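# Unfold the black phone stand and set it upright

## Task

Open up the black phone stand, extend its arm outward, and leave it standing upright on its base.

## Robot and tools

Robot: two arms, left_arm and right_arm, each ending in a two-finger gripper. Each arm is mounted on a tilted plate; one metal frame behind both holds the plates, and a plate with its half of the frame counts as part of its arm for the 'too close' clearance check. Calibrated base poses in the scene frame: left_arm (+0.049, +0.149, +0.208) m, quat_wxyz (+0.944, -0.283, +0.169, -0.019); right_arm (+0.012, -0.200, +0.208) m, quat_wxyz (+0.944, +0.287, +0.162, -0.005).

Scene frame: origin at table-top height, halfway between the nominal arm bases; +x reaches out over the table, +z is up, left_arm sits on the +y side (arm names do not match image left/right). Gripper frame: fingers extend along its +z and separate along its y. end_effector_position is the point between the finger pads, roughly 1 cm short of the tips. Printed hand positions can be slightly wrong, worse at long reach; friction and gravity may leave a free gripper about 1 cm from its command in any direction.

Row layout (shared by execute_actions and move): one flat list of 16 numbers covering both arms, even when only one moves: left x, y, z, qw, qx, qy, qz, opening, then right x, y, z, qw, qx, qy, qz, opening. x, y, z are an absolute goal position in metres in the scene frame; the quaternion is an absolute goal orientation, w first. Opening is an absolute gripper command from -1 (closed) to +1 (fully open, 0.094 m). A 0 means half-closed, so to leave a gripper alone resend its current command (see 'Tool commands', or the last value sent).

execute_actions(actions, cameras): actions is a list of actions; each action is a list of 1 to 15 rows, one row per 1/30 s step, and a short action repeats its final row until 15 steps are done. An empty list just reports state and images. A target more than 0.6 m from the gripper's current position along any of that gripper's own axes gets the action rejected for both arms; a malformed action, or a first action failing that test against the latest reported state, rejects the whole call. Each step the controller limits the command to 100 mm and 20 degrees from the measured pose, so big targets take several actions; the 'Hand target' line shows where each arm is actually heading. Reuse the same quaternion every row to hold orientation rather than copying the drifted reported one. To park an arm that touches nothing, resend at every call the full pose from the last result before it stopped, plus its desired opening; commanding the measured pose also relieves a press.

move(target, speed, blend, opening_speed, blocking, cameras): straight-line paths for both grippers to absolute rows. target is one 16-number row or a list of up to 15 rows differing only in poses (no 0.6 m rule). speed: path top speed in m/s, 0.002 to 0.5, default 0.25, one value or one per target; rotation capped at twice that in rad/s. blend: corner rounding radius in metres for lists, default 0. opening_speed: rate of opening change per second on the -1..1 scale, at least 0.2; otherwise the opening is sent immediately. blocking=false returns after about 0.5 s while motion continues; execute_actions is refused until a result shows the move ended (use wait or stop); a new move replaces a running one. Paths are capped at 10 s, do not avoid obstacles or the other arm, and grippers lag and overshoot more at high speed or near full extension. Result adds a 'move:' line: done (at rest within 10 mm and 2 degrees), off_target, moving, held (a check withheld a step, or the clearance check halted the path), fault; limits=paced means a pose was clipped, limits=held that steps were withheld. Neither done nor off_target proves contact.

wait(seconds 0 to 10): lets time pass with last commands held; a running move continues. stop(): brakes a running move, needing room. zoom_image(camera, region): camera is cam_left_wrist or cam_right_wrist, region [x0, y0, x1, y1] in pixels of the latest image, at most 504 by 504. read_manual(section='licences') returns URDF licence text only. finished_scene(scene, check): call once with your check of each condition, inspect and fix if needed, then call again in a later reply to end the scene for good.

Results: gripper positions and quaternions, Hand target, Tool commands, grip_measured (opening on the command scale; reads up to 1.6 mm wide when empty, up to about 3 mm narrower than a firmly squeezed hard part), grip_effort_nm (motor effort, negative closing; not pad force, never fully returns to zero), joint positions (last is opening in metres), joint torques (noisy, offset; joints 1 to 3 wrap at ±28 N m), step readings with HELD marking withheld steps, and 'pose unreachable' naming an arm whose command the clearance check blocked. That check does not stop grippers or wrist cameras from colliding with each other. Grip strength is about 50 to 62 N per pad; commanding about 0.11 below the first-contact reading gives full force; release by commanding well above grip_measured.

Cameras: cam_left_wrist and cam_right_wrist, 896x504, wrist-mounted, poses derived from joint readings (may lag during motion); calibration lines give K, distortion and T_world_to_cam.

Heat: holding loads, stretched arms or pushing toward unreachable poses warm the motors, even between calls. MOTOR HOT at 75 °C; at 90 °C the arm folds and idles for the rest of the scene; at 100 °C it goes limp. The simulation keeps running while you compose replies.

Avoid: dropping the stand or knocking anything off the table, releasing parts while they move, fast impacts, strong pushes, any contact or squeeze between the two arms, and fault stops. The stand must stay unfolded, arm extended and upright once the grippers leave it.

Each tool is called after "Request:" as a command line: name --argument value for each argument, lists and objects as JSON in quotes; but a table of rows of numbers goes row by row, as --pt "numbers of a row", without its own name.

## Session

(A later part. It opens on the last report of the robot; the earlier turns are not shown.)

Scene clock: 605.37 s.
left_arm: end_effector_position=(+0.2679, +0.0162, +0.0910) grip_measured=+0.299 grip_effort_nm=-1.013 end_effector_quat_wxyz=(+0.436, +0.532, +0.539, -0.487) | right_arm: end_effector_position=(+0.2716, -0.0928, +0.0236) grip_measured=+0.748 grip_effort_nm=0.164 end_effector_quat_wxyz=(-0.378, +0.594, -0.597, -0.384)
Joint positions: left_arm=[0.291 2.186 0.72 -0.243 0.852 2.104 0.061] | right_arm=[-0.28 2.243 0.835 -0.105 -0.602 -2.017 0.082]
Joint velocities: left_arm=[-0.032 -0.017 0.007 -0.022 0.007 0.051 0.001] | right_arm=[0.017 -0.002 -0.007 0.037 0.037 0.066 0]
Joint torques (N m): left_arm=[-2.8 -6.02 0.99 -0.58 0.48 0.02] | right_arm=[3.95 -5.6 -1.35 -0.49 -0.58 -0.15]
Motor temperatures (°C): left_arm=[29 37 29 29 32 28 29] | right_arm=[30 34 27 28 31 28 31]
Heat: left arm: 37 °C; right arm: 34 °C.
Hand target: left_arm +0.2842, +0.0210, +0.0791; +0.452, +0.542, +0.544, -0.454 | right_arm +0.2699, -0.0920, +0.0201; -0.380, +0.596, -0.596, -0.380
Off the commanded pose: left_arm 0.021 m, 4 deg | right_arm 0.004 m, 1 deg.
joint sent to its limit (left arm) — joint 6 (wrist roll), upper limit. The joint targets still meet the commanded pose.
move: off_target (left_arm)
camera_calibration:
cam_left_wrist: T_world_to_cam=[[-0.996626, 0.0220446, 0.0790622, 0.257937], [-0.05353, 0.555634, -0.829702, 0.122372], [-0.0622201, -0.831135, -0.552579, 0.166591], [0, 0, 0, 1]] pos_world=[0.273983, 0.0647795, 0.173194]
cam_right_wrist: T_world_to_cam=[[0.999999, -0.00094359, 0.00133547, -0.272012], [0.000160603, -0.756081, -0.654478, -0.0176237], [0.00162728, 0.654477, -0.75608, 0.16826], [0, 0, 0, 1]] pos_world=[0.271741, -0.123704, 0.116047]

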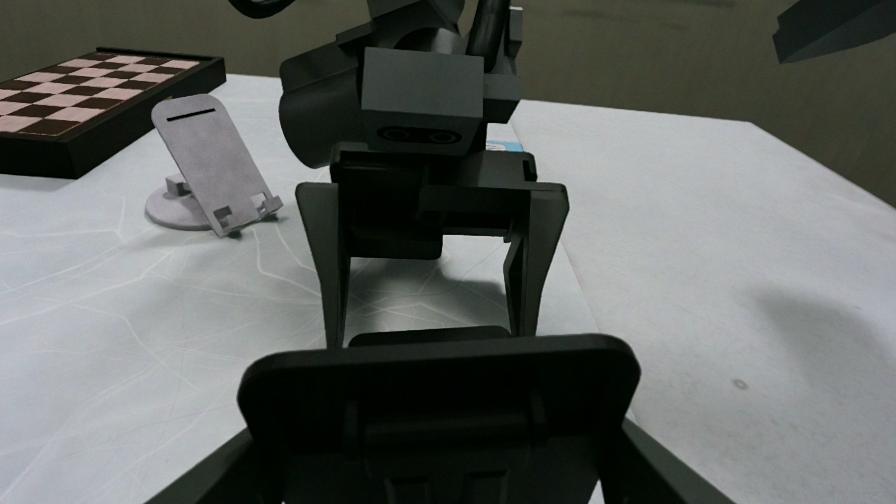

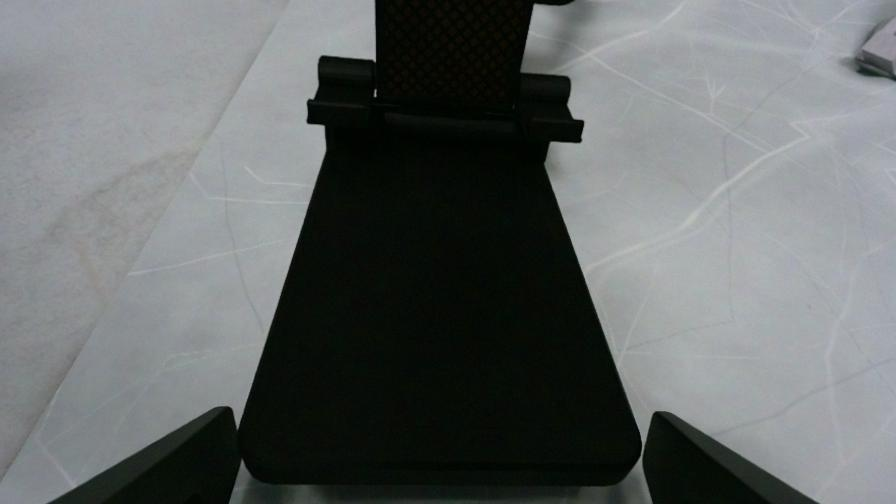

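Request:
move --target '[0.284,0.02,0.058,0.4545,0.5417,0.5417,-0.4545,0.12,0.27,-0.16,0.06,0.3799,-0.5963,0.5963,0.3799,0.75]' --speed 0.06

Scene clock: 611.80 s.
left_arm: end_effector_position=(+0.2710, +0.0173, +0.0899) grip_measured=+0.299 grip_effort_nm=-1.018 end_effector_quat_wxyz=(+0.442, +0.509, +0.544, -0.500) | right_arm: end_effector_position=(+0.2694, -0.1560, +0.0570) grip_measured=+0.748 grip_effort_nm=0.159 end_effector_quat_wxyz=(-0.356, +0.584, -0.626, -0.373)
Joint positions: left_arm=[0.312 2.217 0.744 -0.267 0.892 2.104 0.061] | right_arm=[-0.397 1.979 0.796 -0.361 -0.567 -2.077 0.082]
Joint velocities: left_arm=[-0.012 0.012 -0.012 -0.022 0.066 0.007 0] | right_arm=[-0.007 0.007 0.002 -0.022 0.007 -0.081 0.001]
Joint torques (N m): left_arm=[-2.15 -4.26 1.51 -0.13 -0.13 -0.02] | right_arm=[2.96 -8.38 -0.47 -1 -0.55 -0.13]
Motor temperatures (°C): left_arm=[29 37 29 29 32 28 29] | right_arm=[30 34 27 28 31 28 30]
Heat: left arm: 37 °C; right arm: 34 °C.
Hand target: left_arm +0.2847, +0.0226, +0.0613; +0.445, +0.539, +0.556, -0.450 | right_arm +0.2688, -0.1596, +0.0605; -0.357, +0.586, -0.626, -0.370
Off the commanded pose: left_arm 0.035 m, 7 deg | right_arm 0.005 m, 5 deg.
joint sent to its limit (left arm) — joint 6 (wrist roll), upper limit. The joint targets are off in position, not in orientation.
joint sent to its limit (right arm) — joint 6 (wrist roll), lower limit. The joint targets are off in orientation, not in position.
move: off_target (left_arm, right_arm)
camera_calibration:
cam_left_wrist: T_world_to_cam=[[-0.993579, -0.00110448, 0.113136, 0.257633], [-0.0969477, 0.523811, -0.8463, 0.134776], [-0.058327, -0.851834, -0.520555, 0.163573], [0, 0, 0, 1]] pos_world=[0.278585, 0.0690244, 0.170062]
cam_right_wrist: T_world_to_cam=[[0.998421, -0.0391696, -0.0402608, -0.273031], [-0.0556231, -0.789311, -0.611469, -0.0361365], [-0.00782726, 0.612743, -0.790243, 0.232889], [0, 0, 0, 1]] pos_world=[0.272413, -0.181918, 0.15095]

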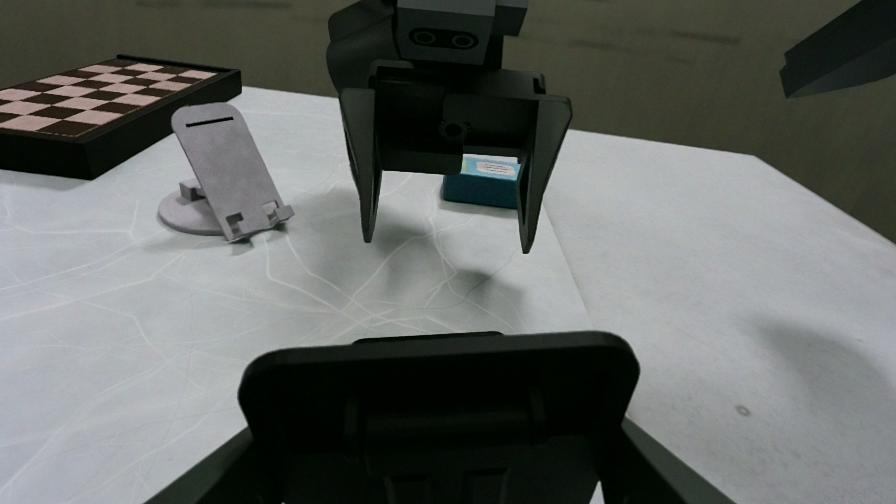

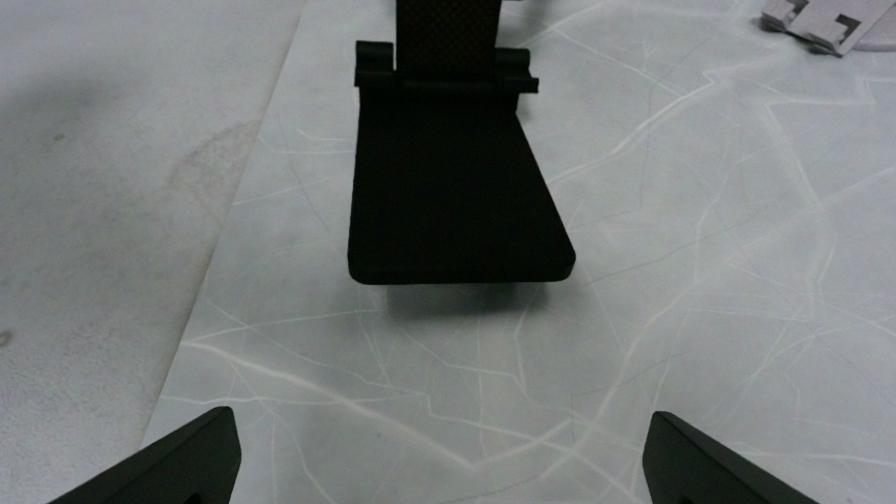

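Request:
move --pt "0.284 0.026 0.068 0.4545 0.5417 0.5417 -0.4545 0.12 0.27 -0.13 0.065 0.3536 -0.6124 0.6124 0.3536 -0.8" --pt "0.284 0.026 0.068 0.4545 0.5417 0.5417 -0.4545 0.12 0.27 -0.092 0.05 0.3536 -0.6124 0.6124 0.3536 -0.8" --pt "0.284 0.03 0.068 0.4545 0.5417 0.5417 -0.4545 0.12 0.27 -0.092 0.0 0.3536 -0.6124 0.6124 0.3536 -0.8" --speed 0.06

Scene clock: 627.27 s.
left_arm: end_effector_position=(+0.2693, +0.0182, +0.0886) grip_measured=+0.299 grip_effort_nm=-1.018 end_effector_quat_wxyz=(+0.440, +0.511, +0.546, -0.497) | right_arm: end_effector_position=(+0.2733, -0.0838, +0.0285) grip_measured=-0.798 grip_effort_nm=-0.076 end_effector_quat_wxyz=(-0.383, +0.589, -0.598, -0.385)
Joint positions: left_arm=[0.317 2.214 0.737 -0.259 0.884 2.105 0.061] | right_arm=[-0.251 2.244 0.817 -0.064 -0.613 -1.977 0.01]
Joint velocities: left_arm=[-0.027 -0.012 0.022 0.051 -0.007 -0.007 0] | right_arm=[0.012 -0.007 0.007 0.051 -0.007 0.051 0.001]
Joint torques (N m): left_arm=[-1.48 -8.49 0.02 -0.57 -0.12 0] | right_arm=[2.36 -3.84 0.2 -0.11 0.35 -0.16]
Motor temperatures (°C): left_arm=[29 36 29 29 31 28 29] | right_arm=[30 34 27 28 30 28 30]
Heat: left arm: 36 °C; right arm: 34 °C.
Hand target: left_arm +0.2851, +0.0312, +0.0696; +0.442, +0.538, +0.561, -0.448 | right_arm +0.2711, -0.0931, +0.0022; -0.354, +0.611, -0.611, -0.356
Off the commanded pose: left_arm 0.028 m, 6 deg | right_arm 0.030 m, 6 deg.
joint sent to its limit (left arm) — joint 6 (wrist roll), upper limit. The joint targets are off in orientation, not in position.
move: off_target (left_arm, right_arm)
camera_calibration:
cam_left_wrist: T_world_to_cam=[[-0.993663, -0.00190956, 0.112385, 0.256188], [-0.096215, 0.531358, -0.841666, 0.132327], [-0.0581094, -0.847145, -0.528174, 0.164106], [0, 0, 0, 1]] pos_world=[0.276833, 0.0691979, 0.16926]
cam_right_wrist: T_world_to_cam=[[0.999951, -0.00969009, 0.00176167, -0.274381], [-0.00609173, -0.749063, -0.662471, -0.00505043], [0.00773901, 0.662428, -0.749085, 0.164937], [0, 0, 0, 1]] pos_world=[0.273061, -0.115701, 0.120689]

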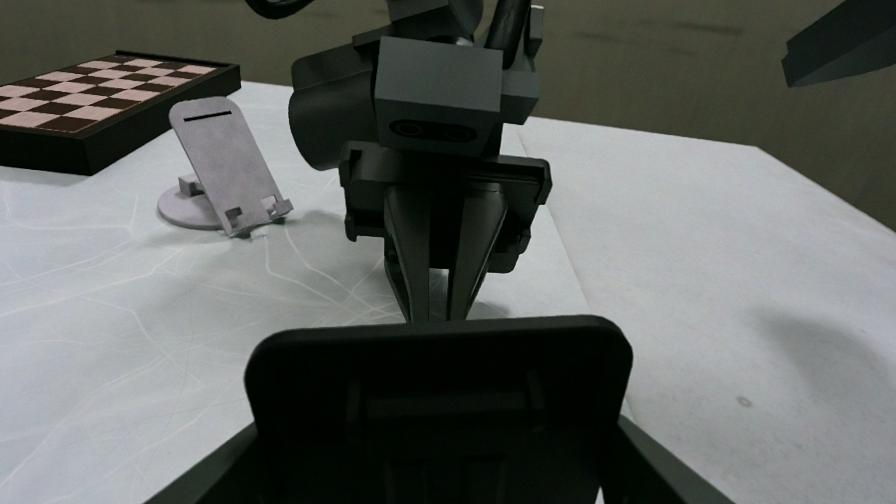

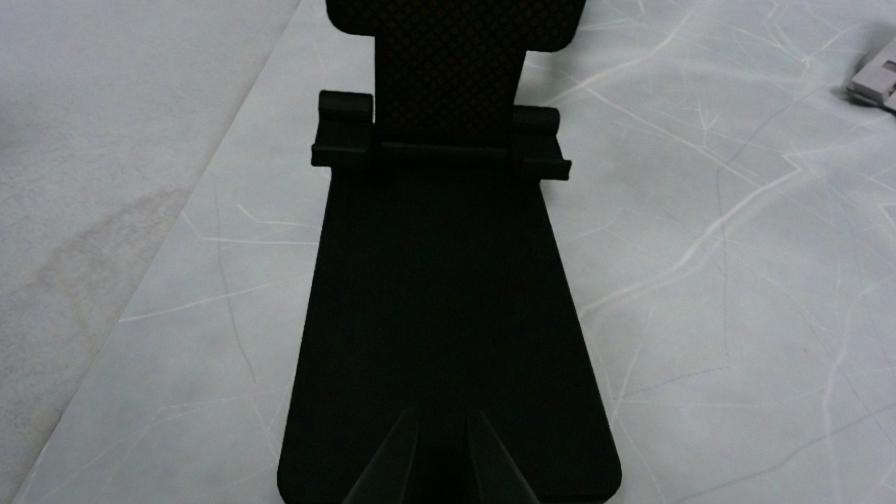

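Request:
move --target '[0.272,0.018,0.088,0.44,0.511,0.546,-0.497,0.12,0.27,-0.086,0.02,0.3536,-0.6124,0.6124,0.3536,-0.8]' --speed 0.05 --cameras '[]'

Request:
move --target '[0.272,0.018,0.088,0.44,0.511,0.546,-0.497,0.6,0.27,-0.086,0.02,0.3536,-0.6124,0.6124,0.3536,-0.8]' --opening_speed 0.4

Scene clock: 635.97 s.
left_arm: end_effector_position=(+0.2686, +0.0181, +0.0898) grip_measured=+0.299 grip_effort_nm=-1.013 end_effector_quat_wxyz=(+0.440, +0.508, +0.546, -0.500) | right_arm: end_effector_position=(+0.2704, -0.0809, +0.0284) grip_measured=-0.798 grip_effort_nm=-0.061 end_effector_quat_wxyz=(-0.376, +0.595, -0.604, -0.375)
Joint positions: left_arm=[0.317 2.214 0.737 -0.266 0.888 2.105 0.061] | right_arm=[-0.232 2.233 0.782 -0.009 -0.585 -1.945 0.009]
Joint velocities: left_arm=[-0.007 -0.012 0.002 -0.022 0.007 -0.037 -0.001] | right_arm=[-0.017 -0.002 -0.012 0.037 0.007 0.037 0]
Joint torques (N m): left_arm=[-4.25 -6.42 -0.12 -1.26 0.46 -0.09] | right_arm=[5.15 -7.28 -1.55 -0.31 0.11 0.05]
Motor temperatures (°C): left_arm=[29 38 29 29 31 28 29] | right_arm=[30 34 27 28 30 28 30]
Heat: left arm: 38 °C; right arm: 34 °C.
Hand target: left_arm +0.2721, +0.0180, +0.0880; +0.440, +0.511, +0.546, -0.497 | right_arm +0.2703, -0.0862, +0.0203; -0.355, +0.612, -0.612, -0.354
Off the commanded pose: left_arm 0.004 m, 0 deg | right_arm 0.010 m, 4 deg.
move: off_target (right_arm)
No camera images: "cameras" was empty.

Scene clock: 637.37 s.
left_arm: end_effector_position=(+0.2677, +0.0183, +0.0886) grip_measured=+0.599 grip_effort_nm=0.081 end_effector_quat_wxyz=(+0.436, +0.511, +0.547, -0.499) | right_arm: end_effector_position=(+0.2671, -0.0827, +0.0244) grip_measured=-0.798 grip_effort_nm=-0.061 end_effector_quat_wxyz=(-0.364, +0.602, -0.607, -0.371)
Joint positions: left_arm=[0.317 2.214 0.737 -0.266 0.879 2.105 0.075] | right_arm=[-0.232 2.233 0.779 -0.007 -0.556 -1.944 0.009]
Joint velocities: left_arm=[0.007 0.002 -0.017 0.037 0.037 -0.022 -0.001] | right_arm=[0.002 0.002 -0.007 0.066 0.007 0.022 0]
Joint torques (N m): left_arm=[-4.21 -6.42 -0.08 -1.28 0.53 -0.08] | right_arm=[5.29 -7.23 -1.5 -0.29 -0.2 0.06]
Motor temperatures (°C): left_arm=[29 38 29 29 31 28 29] | right_arm=[30 34 27 28 30 28 29]
Heat: left arm: 38 °C; right arm: 34 °C.
Hand target: left_arm +0.2720, +0.0180, +0.0880; +0.440, +0.511, +0.546, -0.497 | right_arm +0.2700, -0.0860, +0.0202; -0.354, +0.612, -0.612, -0.354
Off the commanded pose: left_arm 0.004 m, 0 deg | right_arm 0.006 m, 3 deg.
move: off_target (right_arm)
camera_calibration:
cam_left_wrist: T_world_to_cam=[[-0.992964, 0.00382533, 0.118351, 0.253802], [-0.098071, 0.533552, -0.840062, 0.132443], [-0.0663597, -0.845759, -0.529423, 0.16634], [0, 0, 0, 1]] pos_world=[0.276043, 0.0690474, 0.169287]
cam_right_wrist: T_world_to_cam=[[0.999996, -0.00149114, -0.0023473, -0.267465], [-0.00262447, -0.785143, -0.619309, -0.0118906], [-0.000919487, 0.619313, -0.785144, 0.160754], [0, 0, 0, 1]] pos_world=[0.26758, -0.109292, 0.118223]

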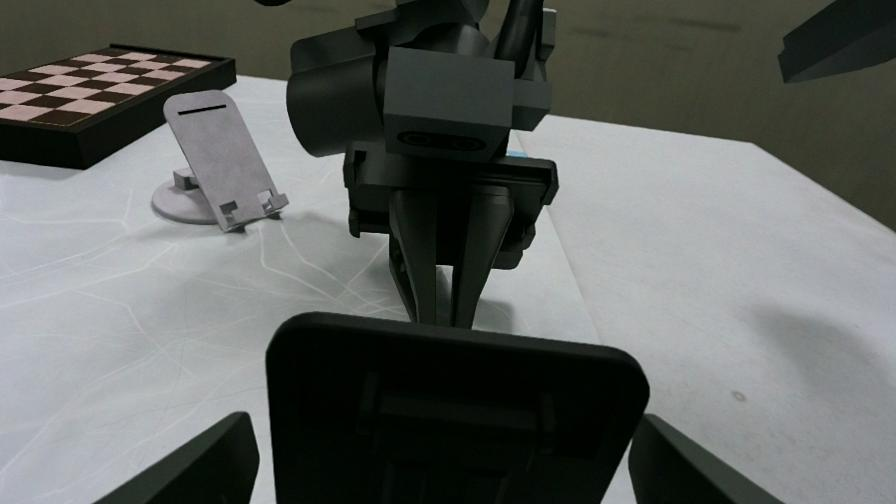

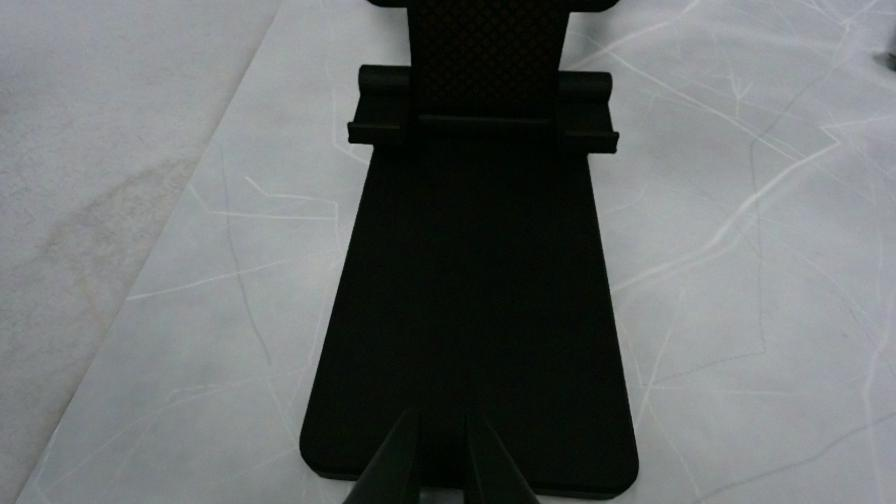

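Request:
move --pt "0.276 0.085 0.095 0.4777 0.5233 0.5233 -0.4777 0.6 0.27 -0.086 0.02 0.3536 -0.6124 0.6124 0.3536 -0.8" --pt "0.277 0.09 0.062 0.4777 0.5233 0.5233 -0.4777 0.6 0.27 -0.086 0.02 0.3536 -0.6124 0.6124 0.3536 -0.8" --speed 0.1 --blend 0.01

Request:
zoom_image --camera "cam_left_wrist" --region '[220, 180, 680, 504]'

Scene clock: 643.13 s.
left_arm: end_effector_position=(+0.2800, +0.0924, +0.0661) grip_measured=+0.599 grip_effort_nm=0.081 end_effector_quat_wxyz=(+0.397, +0.500, +0.637, -0.432) | right_arm: end_effector_position=(+0.2671, -0.0827, +0.0244) grip_measured=-0.798 grip_effort_nm=-0.066 end_effector_quat_wxyz=(-0.364, +0.602, -0.607, -0.371)
Joint positions: left_arm=[0.528 2.032 0.723 -0.355 0.763 2.105 0.075] | right_arm=[-0.232 2.233 0.779 -0.007 -0.556 -1.944 0.009]
Joint velocities: left_arm=[0.017 -0.007 -0.002 -0.007 -0.007 -0.022 -0.001] | right_arm=[-0.002 -0.007 -0.012 -0.007 0.037 -0.066 -0.001]
Joint torques (N m): left_arm=[-2.21 -5.01 0.01 -1.33 0.45 0.01] | right_arm=[5.18 -7.27 -1.54 -0.31 -0.2 0.04]
Motor temperatures (°C): left_arm=[29 38 29 30 31 28 29] | right_arm=[30 34 27 28 30 28 29]
Heat: left arm: 38 °C; right arm: 34 °C.
Hand target: left_arm +0.2772, +0.0908, +0.0623; +0.394, +0.496, +0.639, -0.437 | right_arm +0.2701, -0.0861, +0.0202; -0.354, +0.612, -0.612, -0.354
Off the commanded pose: left_arm 0.006 m, 17 deg | right_arm 0.006 m, 3 deg.
joint sent to its limit (left arm) — joint 6 (wrist roll), upper limit. The joint targets are off in orientation, not in position.
move: off_target (left_arm, right_arm)
camera_calibration:
cam_left_wrist: T_world_to_cam=[[-0.974714, -0.147795, 0.167597, 0.274065], [-0.223365, 0.665762, -0.711947, 0.0896381], [-0.00635738, -0.73138, -0.68194, 0.200708], [0, 0, 0, 1]] pos_world=[0.288433, 0.127622, 0.154756]
cam_right_wrist: T_world_to_cam=[[0.999996, -0.00149114, -0.0023473, -0.267465], [-0.00262447, -0.785143, -0.619309, -0.0118906], [-0.000919487, 0.619313, -0.785144, 0.160754], [0, 0, 0, 1]] pos_world=[0.26758, -0.109292, 0.118223]

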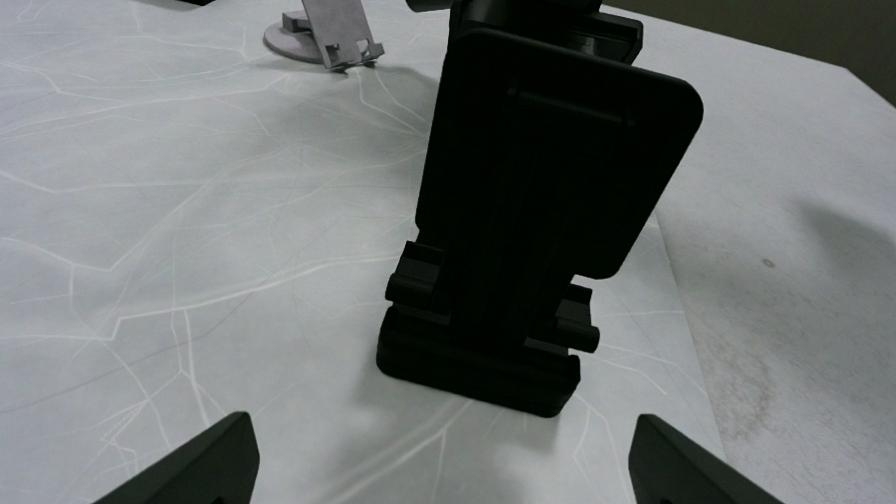

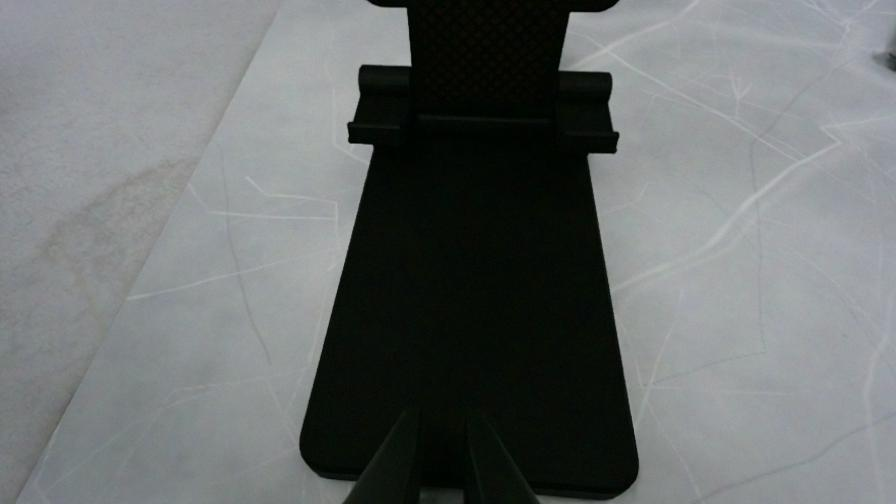

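Scaled by 1.096.

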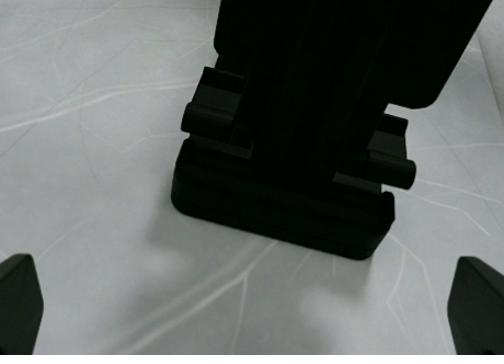

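Request:
move --pt "0.274 0.06 0.064 0.4777 0.5233 0.5233 -0.4777 -0.2 0.27 -0.086 0.02 0.3536 -0.6124 0.6124 0.3536 -0.8" --pt "0.272 0.034 0.062 0.5 0.5 0.5 -0.5 -0.2 0.27 -0.086 0.02 0.3536 -0.6124 0.6124 0.3536 -0.8" --speed 0.07 --blend 0.01

Request:
zoom_image --camera "cam_left_wrist" --region '[220, 180, 680, 504]'

Scene clock: 651.80 s.
left_arm: end_effector_position=(+0.2713, +0.0390, +0.0611) grip_measured=-0.199 grip_effort_nm=-0.051 end_effector_quat_wxyz=(+0.445, +0.487, +0.593, -0.462) | right_arm: end_effector_position=(+0.2671, -0.0827, +0.0244) grip_measured=-0.798 grip_effort_nm=-0.066 end_effector_quat_wxyz=(-0.364, +0.602, -0.607, -0.371)
Joint positions: left_arm=[0.433 2.244 0.718 -0.164 0.883 2.105 0.038] | right_arm=[-0.232 2.233 0.779 -0.007 -0.556 -1.944 0.009]
Joint velocities: left_arm=[0.017 0.007 0.007 0.022 -0.007 -0.095 0.001] | right_arm=[-0.007 0.002 -0.017 -0.051 -0.007 0.037 0]
Joint torques (N m): left_arm=[-4.83 -4.59 -0.96 -1.16 0.7 0] | right_arm=[5.19 -7.49 -1.4 -0.29 -0.21 0.08]
Motor temperatures (°C): left_arm=[29 37 29 30 31 28 28] | right_arm=[31 34 27 28 30 28 29]
Heat: left arm: 37 °C; right arm: 34 °C.
Hand target: left_arm +0.2718, +0.0326, +0.0623; +0.453, +0.484, +0.585, -0.467 | right_arm +0.2701, -0.0861, +0.0202; -0.354, +0.612, -0.612, -0.354
Off the commanded pose: left_arm 0.005 m, 13 deg | right_arm 0.006 m, 3 deg.
joint sent to its limit (left arm) — joint 6 (wrist roll), upper limit. The joint targets are off in orientation, not in position.
move: off_target (left_arm, right_arm)
camera_calibration:
cam_left_wrist: T_world_to_cam=[[-0.984354, -0.117011, 0.131742, 0.262086], [-0.175054, 0.564181, -0.806881, 0.116332], [0.0200872, -0.817318, -0.575837, 0.147878], [0, 0, 0, 1]] pos_world=[0.275379, 0.0858977, 0.144492]
cam_right_wrist: T_world_to_cam=[[0.999996, -0.00149114, -0.0023473, -0.267465], [-0.00262447, -0.785143, -0.619309, -0.0118906], [-0.000919487, 0.619313, -0.785144, 0.160754], [0, 0, 0, 1]] pos_world=[0.26758, -0.109292, 0.118223]

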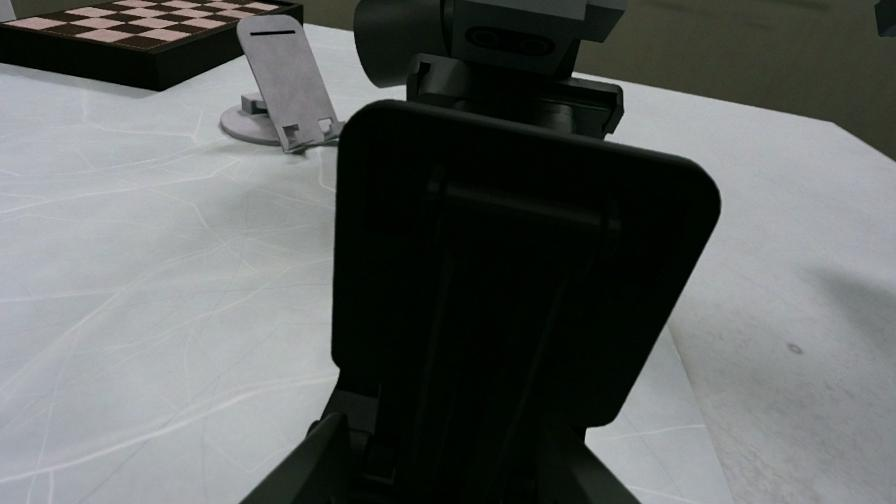

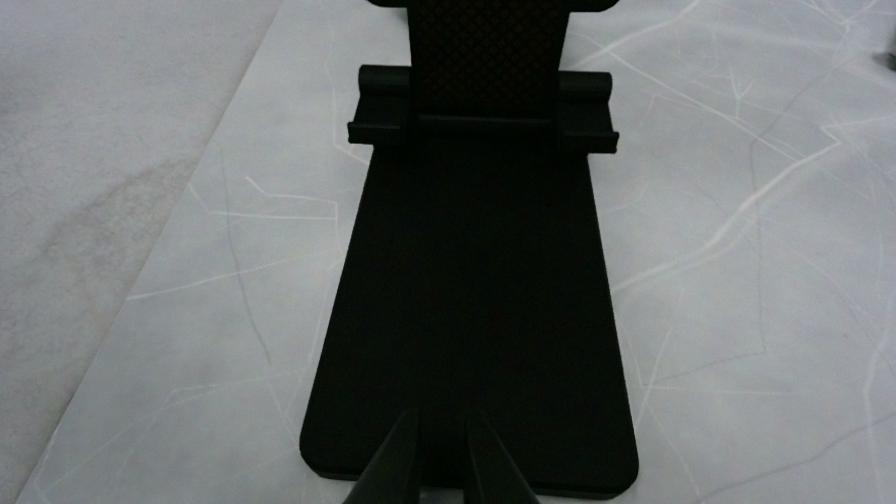

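Scaled by 1.096.

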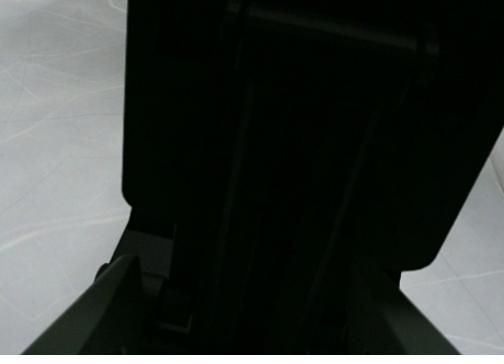

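Request:
move --target '[0.27,0.013,0.06,0.5,0.5,0.5,-0.5,-0.2,0.27,-0.086,0.02,0.3536,-0.6124,0.6124,0.3536,-0.8]' --speed 0.06

Request:
zoom_image --camera "cam_left_wrist" --region '[220, 280, 680, 504]'

Scene clock: 657.03 s.
left_arm: end_effector_position=(+0.2713, +0.0226, +0.0645) grip_measured=-0.199 grip_effort_nm=-0.051 end_effector_quat_wxyz=(+0.463, +0.486, +0.572, -0.471) | right_arm: end_effector_position=(+0.2671, -0.0827, +0.0243) grip_measured=-0.798 grip_effort_nm=-0.066 end_effector_quat_wxyz=(-0.363, +0.602, -0.607, -0.371)
Joint positions: left_arm=[0.39 2.297 0.727 -0.12 0.925 2.105 0.038] | right_arm=[-0.232 2.233 0.779 -0.007 -0.555 -1.944 0.009]
Joint velocities: left_arm=[-0.002 0.002 0.012 -0.066 -0.066 -0.007 0.001] | right_arm=[0.017 0.002 -0.002 0.022 0.022 -0.022 -0.002]
Joint torques (N m): left_arm=[-5.78 -2.85 -0.13 -0.94 0.59 -0.01] | right_arm=[5.04 -7.36 -1.51 -0.29 -0.17 0.05]
Motor temperatures (°C): left_arm=[29 36 29 30 31 28 28] | right_arm=[31 35 27 28 30 28 29]
Heat: left arm: 36 °C; right arm: 35 °C.
Hand target: left_arm +0.2698, +0.0124, +0.0607; +0.468, +0.489, +0.563, -0.475 | right_arm +0.2701, -0.0861, +0.0202; -0.354, +0.612, -0.612, -0.354
Off the commanded pose: left_arm 0.011 m, 10 deg | right_arm 0.006 m, 3 deg.
joint sent to its limit (left arm) — joint 6 (wrist roll), upper limit. The joint targets are off in orientation, not in position.
move: off_target (left_arm, right_arm)
camera_calibration:
cam_left_wrist: T_world_to_cam=[[-0.988911, -0.101848, 0.108083, 0.262148], [-0.145777, 0.526767, -0.837416, 0.123204], [0.0283546, -0.843886, -0.535772, 0.132193], [0, 0, 0, 1]] pos_world=[0.273453, 0.0733551, 0.145664]
cam_right_wrist: T_world_to_cam=[[0.999996, -0.00110955, -0.00253959, -0.267352], [-0.00244256, -0.7858, -0.618476, -0.0121864], [-0.00130938, 0.618479, -0.7858, 0.160728], [0, 0, 0, 1]] pos_world=[0.267532, -0.109279, 0.118084]

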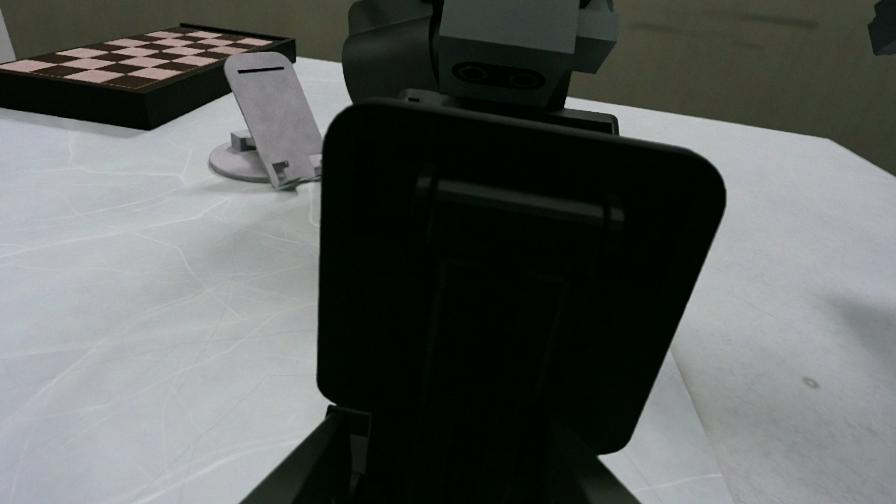

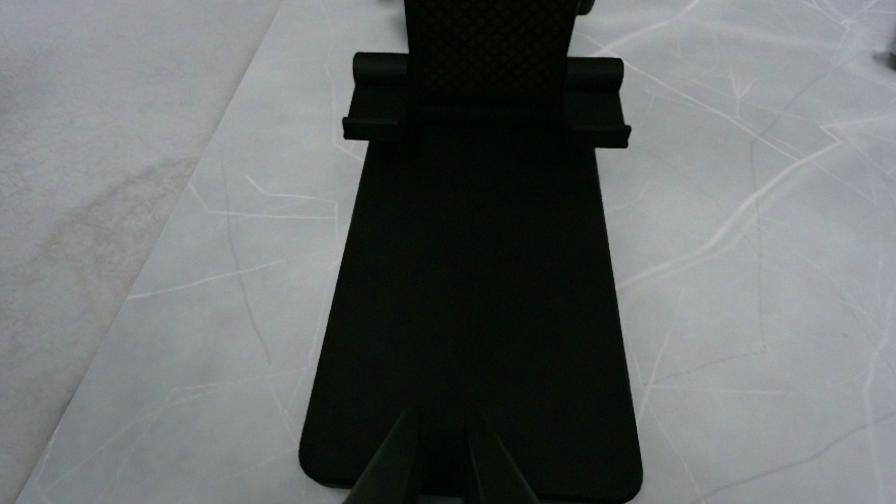

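Scaled by 1.096.

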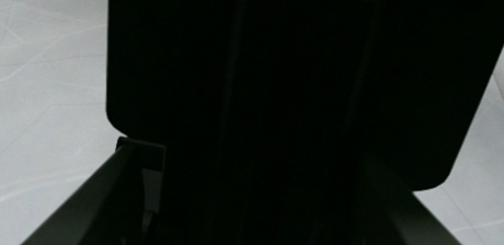

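Request:
move --target '[0.27,0.018,0.06,0.5,0.5,0.5,-0.5,-0.62,0.27,-0.086,0.02,0.3536,-0.6124,0.6124,0.3536,-0.8]' --opening_speed 0.3

Scene clock: 661.03 s.
left_arm: end_effector_position=(+0.2716, +0.0227, +0.0643) grip_measured=-0.484 grip_effort_nm=-1.013 end_effector_quat_wxyz=(+0.464, +0.486, +0.572, -0.470) | right_arm: end_effector_position=(+0.2673, -0.0828, +0.0245) grip_measured=-0.798 grip_effort_nm=-0.061 end_effector_quat_wxyz=(-0.364, +0.602, -0.607, -0.370)
Joint positions: left_arm=[0.39 2.297 0.727 -0.118 0.925 2.105 0.024] | right_arm=[-0.232 2.231 0.778 -0.007 -0.556 -1.944 0.009]
Joint velocities: left_arm=[-0.002 -0.007 0.012 -0.007 0.007 -0.037 0] | right_arm=[-0.022 -0.017 0.007 0.007 -0.051 0.037 -0.001]
Joint torques (N m): left_arm=[-4.4 -4.05 -0.85 -1.06 0.51 -0.02] | right_arm=[5.12 -7.24 -1.46 -0.26 -0.18 0.05]
Motor temperatures (°C): left_arm=[29 36 29 30 31 28 28] | right_arm=[31 35 27 28 30 28 29]
Heat: left arm: 36 °C; right arm: 35 °C.
Hand target: left_arm +0.2702, +0.0175, +0.0604; +0.465, +0.487, +0.569, -0.473 | right_arm +0.2702, -0.0861, +0.0202; -0.354, +0.612, -0.612, -0.354
Off the commanded pose: left_arm 0.007 m, 10 deg | right_arm 0.006 m, 3 deg.
joint sent to its limit (left arm) — joint 6 (wrist roll), upper limit. The joint targets are off in orientation, not in position.
move: off_target (left_arm, right_arm)
camera_calibration:
cam_left_wrist: T_world_to_cam=[[-0.989024, -0.102815, 0.106116, 0.262682], [-0.144655, 0.527432, -0.837192, 0.122691], [0.0301072, -0.843353, -0.536515, 0.131663], [0, 0, 0, 1]] pos_world=[0.273582, 0.0733345, 0.14548]
cam_right_wrist: T_world_to_cam=[[0.999997, -0.00171155, -0.00177602, -0.267653], [-0.00244352, -0.785511, -0.618843, -0.0120605], [-0.000335904, 0.618845, -0.785513, 0.160772], [0, 0, 0, 1]] pos_world=[0.267676, -0.109425, 0.118349]

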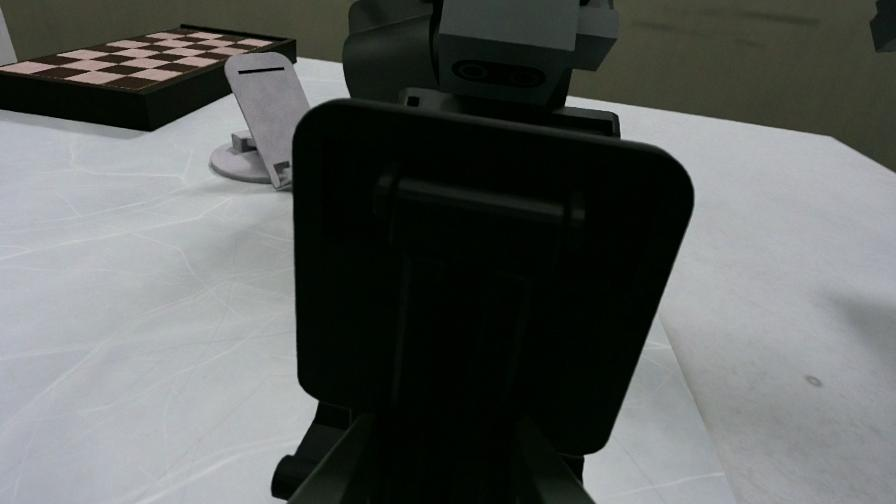

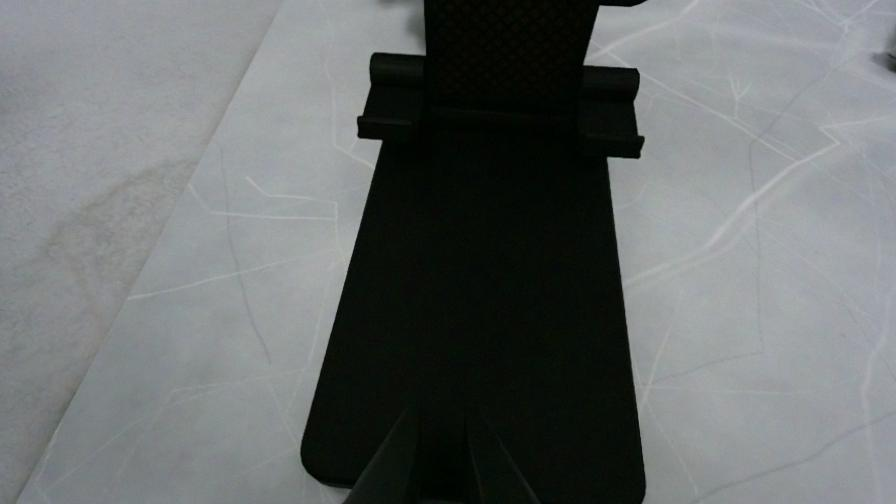

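Request:
move --pt "0.27 0.018 0.06 0.5 0.5 0.5 -0.5 -0.62 0.27 -0.125 0.06 0.3799 -0.5963 0.5963 0.3799 0.75" --pt "0.27 0.018 0.06 0.5 0.5 0.5 -0.5 -0.62 0.27 -0.10 0.1 0.4545 -0.5417 0.5417 0.4545 0.75" --pt "0.27 0.018 0.06 0.5 0.5 0.5 -0.5 -0.62 0.27 -0.04 0.103 0.4545 -0.5417 0.5417 0.4545 0.75" --speed 0.12 --blend 0.01

Scene clock: 670.93 s.
left_arm: end_effector_position=(+0.2722, +0.0228, +0.0638) grip_measured=-0.496 grip_effort_nm=-1.018 end_effector_quat_wxyz=(+0.464, +0.487, +0.573, -0.468) | right_arm: end_effector_position=(+0.2770, -0.0476, +0.1019) grip_measured=+0.748 grip_effort_nm=0.164 end_effector_quat_wxyz=(-0.453, +0.550, -0.546, -0.441)
Joint positions: left_arm=[0.39 2.297 0.727 -0.114 0.925 2.105 0.024] | right_arm=[-0.113 2.154 0.746 -0.061 -0.809 -1.882 0.082]
Joint velocities: left_arm=[-0.022 0.002 -0.012 -0.007 -0.007 0.007 0] | right_arm=[0.007 0.012 0.002 -0.066 -0.007 -0.066 0]
Joint torques (N m): left_arm=[-4.42 -4 -0.72 -1.09 0.52 -0.01] | right_arm=[5.76 -4.11 -0.85 -0.25 -0.9 0.05]
Motor temperatures (°C): left_arm=[29 35 29 30 31 28 29] | right_arm=[31 35 27 28 30 28 29]
Heat: left arm: 35 °C; right arm: 35 °C.
Hand target: left_arm +0.2701, +0.0175, +0.0603; +0.465, +0.487, +0.569, -0.473 | right_arm +0.2701, -0.0399, +0.1037; -0.454, +0.541, -0.541, -0.456
Off the commanded pose: left_arm 0.007 m, 10 deg | right_arm 0.010 m, 2 deg.
joint sent to its limit (left arm) — joint 6 (wrist roll), upper limit. The joint targets are off in orientation, not in position.
move: off_target (left_arm)
camera_calibration:
cam_left_wrist: T_world_to_cam=[[-0.989254, -0.104559, 0.102198, 0.26371], [-0.142342, 0.529053, -0.836566, 0.121574], [0.0334025, -0.842123, -0.53825, 0.130645], [0, 0, 0, 1]] pos_world=[0.273817, 0.0732729, 0.145074]
cam_right_wrist: T_world_to_cam=[[0.999637, -0.00914536, 0.025358, -0.280231], [0.0151878, -0.5861, -0.810097, 0.0875852], [0.0222709, 0.810187, -0.585748, 0.182206], [0, 0, 0, 1]] pos_world=[0.274741, -0.0988501, 0.184785]

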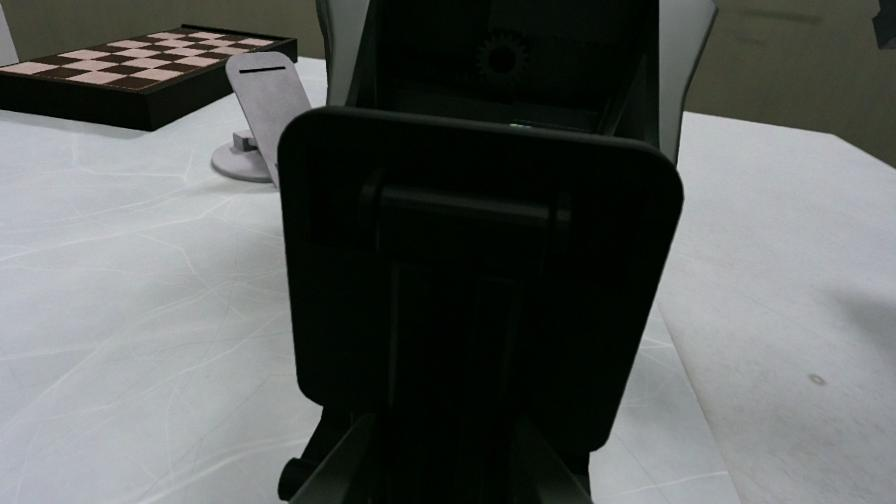

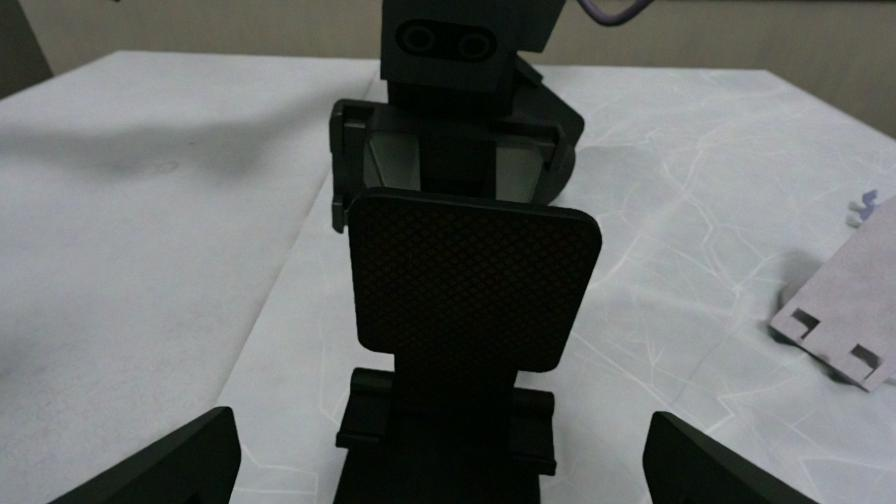

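Request:
move --target '[0.27,0.018,0.06,0.5,0.5,0.5,-0.5,-0.62,0.277,0.013,0.102,0.4545,-0.5417,0.5417,0.4545,0.75]' --speed 0.06

Scene clock: 678.13 s.
left_arm: end_effector_position=(+0.2722, +0.0228, +0.0638) grip_measured=-0.496 grip_effort_nm=-1.013 end_effector_quat_wxyz=(+0.464, +0.487, +0.573, -0.468) | right_arm: end_effector_position=(+0.2850, +0.0056, +0.1050) grip_measured=+0.748 grip_effort_nm=0.173 end_effector_quat_wxyz=(-0.461, +0.541, -0.543, -0.447)
Joint positions: left_arm=[0.39 2.297 0.727 -0.114 0.925 2.105 0.024] | right_arm=[0.046 2.277 0.751 0.229 -0.805 -1.647 0.082]
Joint velocities: left_arm=[0.002 0.002 0.012 -0.022 -0.081 -0.007 0] | right_arm=[0.022 0.017 -0.012 -0.051 0.007 -0.022 0]
Joint torques (N m): left_arm=[-4.4 -4.08 -0.76 -1.1 0.53 -0.01] | right_arm=[6.82 -4.11 0.06 0.19 -0.68 0.08]
Motor temperatures (°C): left_arm=[29 35 29 30 31 28 29] | right_arm=[31 34 27 28 30 28 29]
Heat: left arm: 35 °C; right arm: 34 °C.
Hand target: left_arm +0.2701, +0.0175, +0.0604; +0.465, +0.487, +0.569, -0.473 | right_arm +0.2777, +0.0132, +0.1026; -0.455, +0.541, -0.540, -0.456
Off the commanded pose: left_arm 0.007 m, 10 deg | right_arm 0.011 m, 1 deg.
joint sent to its limit (left arm) — joint 6 (wrist roll), upper limit. The joint targets are off in orientation, not in position.
move: off_target (left_arm, right_arm)
camera_calibration:
cam_left_wrist: T_world_to_cam=[[-0.989254, -0.104559, 0.102198, 0.26371], [-0.142342, 0.529053, -0.836566, 0.121574], [0.0334025, -0.842123, -0.53825, 0.130645], [0, 0, 0, 1]] pos_world=[0.273817, 0.0732729, 0.145074]
cam_right_wrist: T_world_to_cam=[[0.999549, -0.018916, 0.0233095, -0.287527], [0.00851873, -0.565831, -0.824478, 0.124466], [0.028785, 0.824305, -0.565414, 0.136645], [0, 0, 0, 1]] pos_world=[0.282403, -0.0476492, 0.186583]

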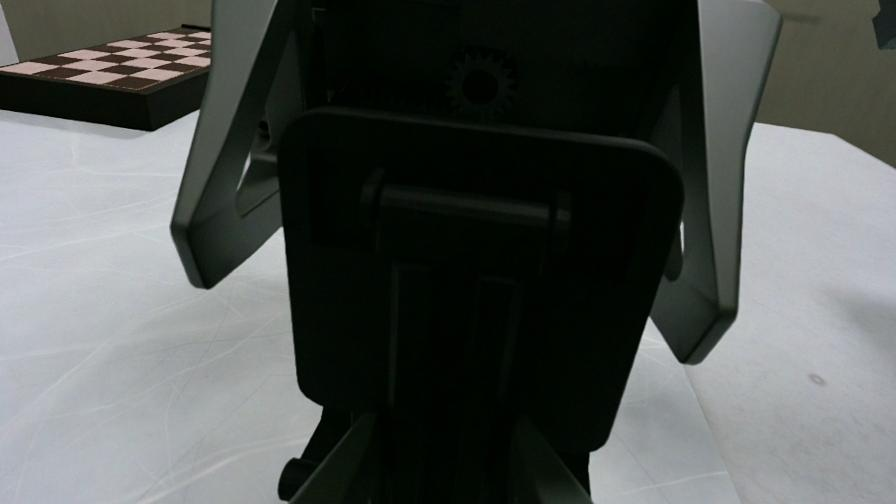

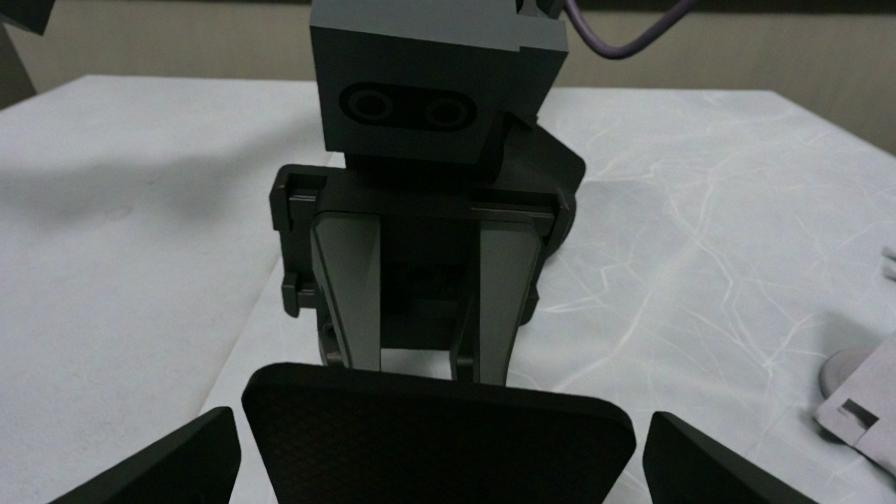

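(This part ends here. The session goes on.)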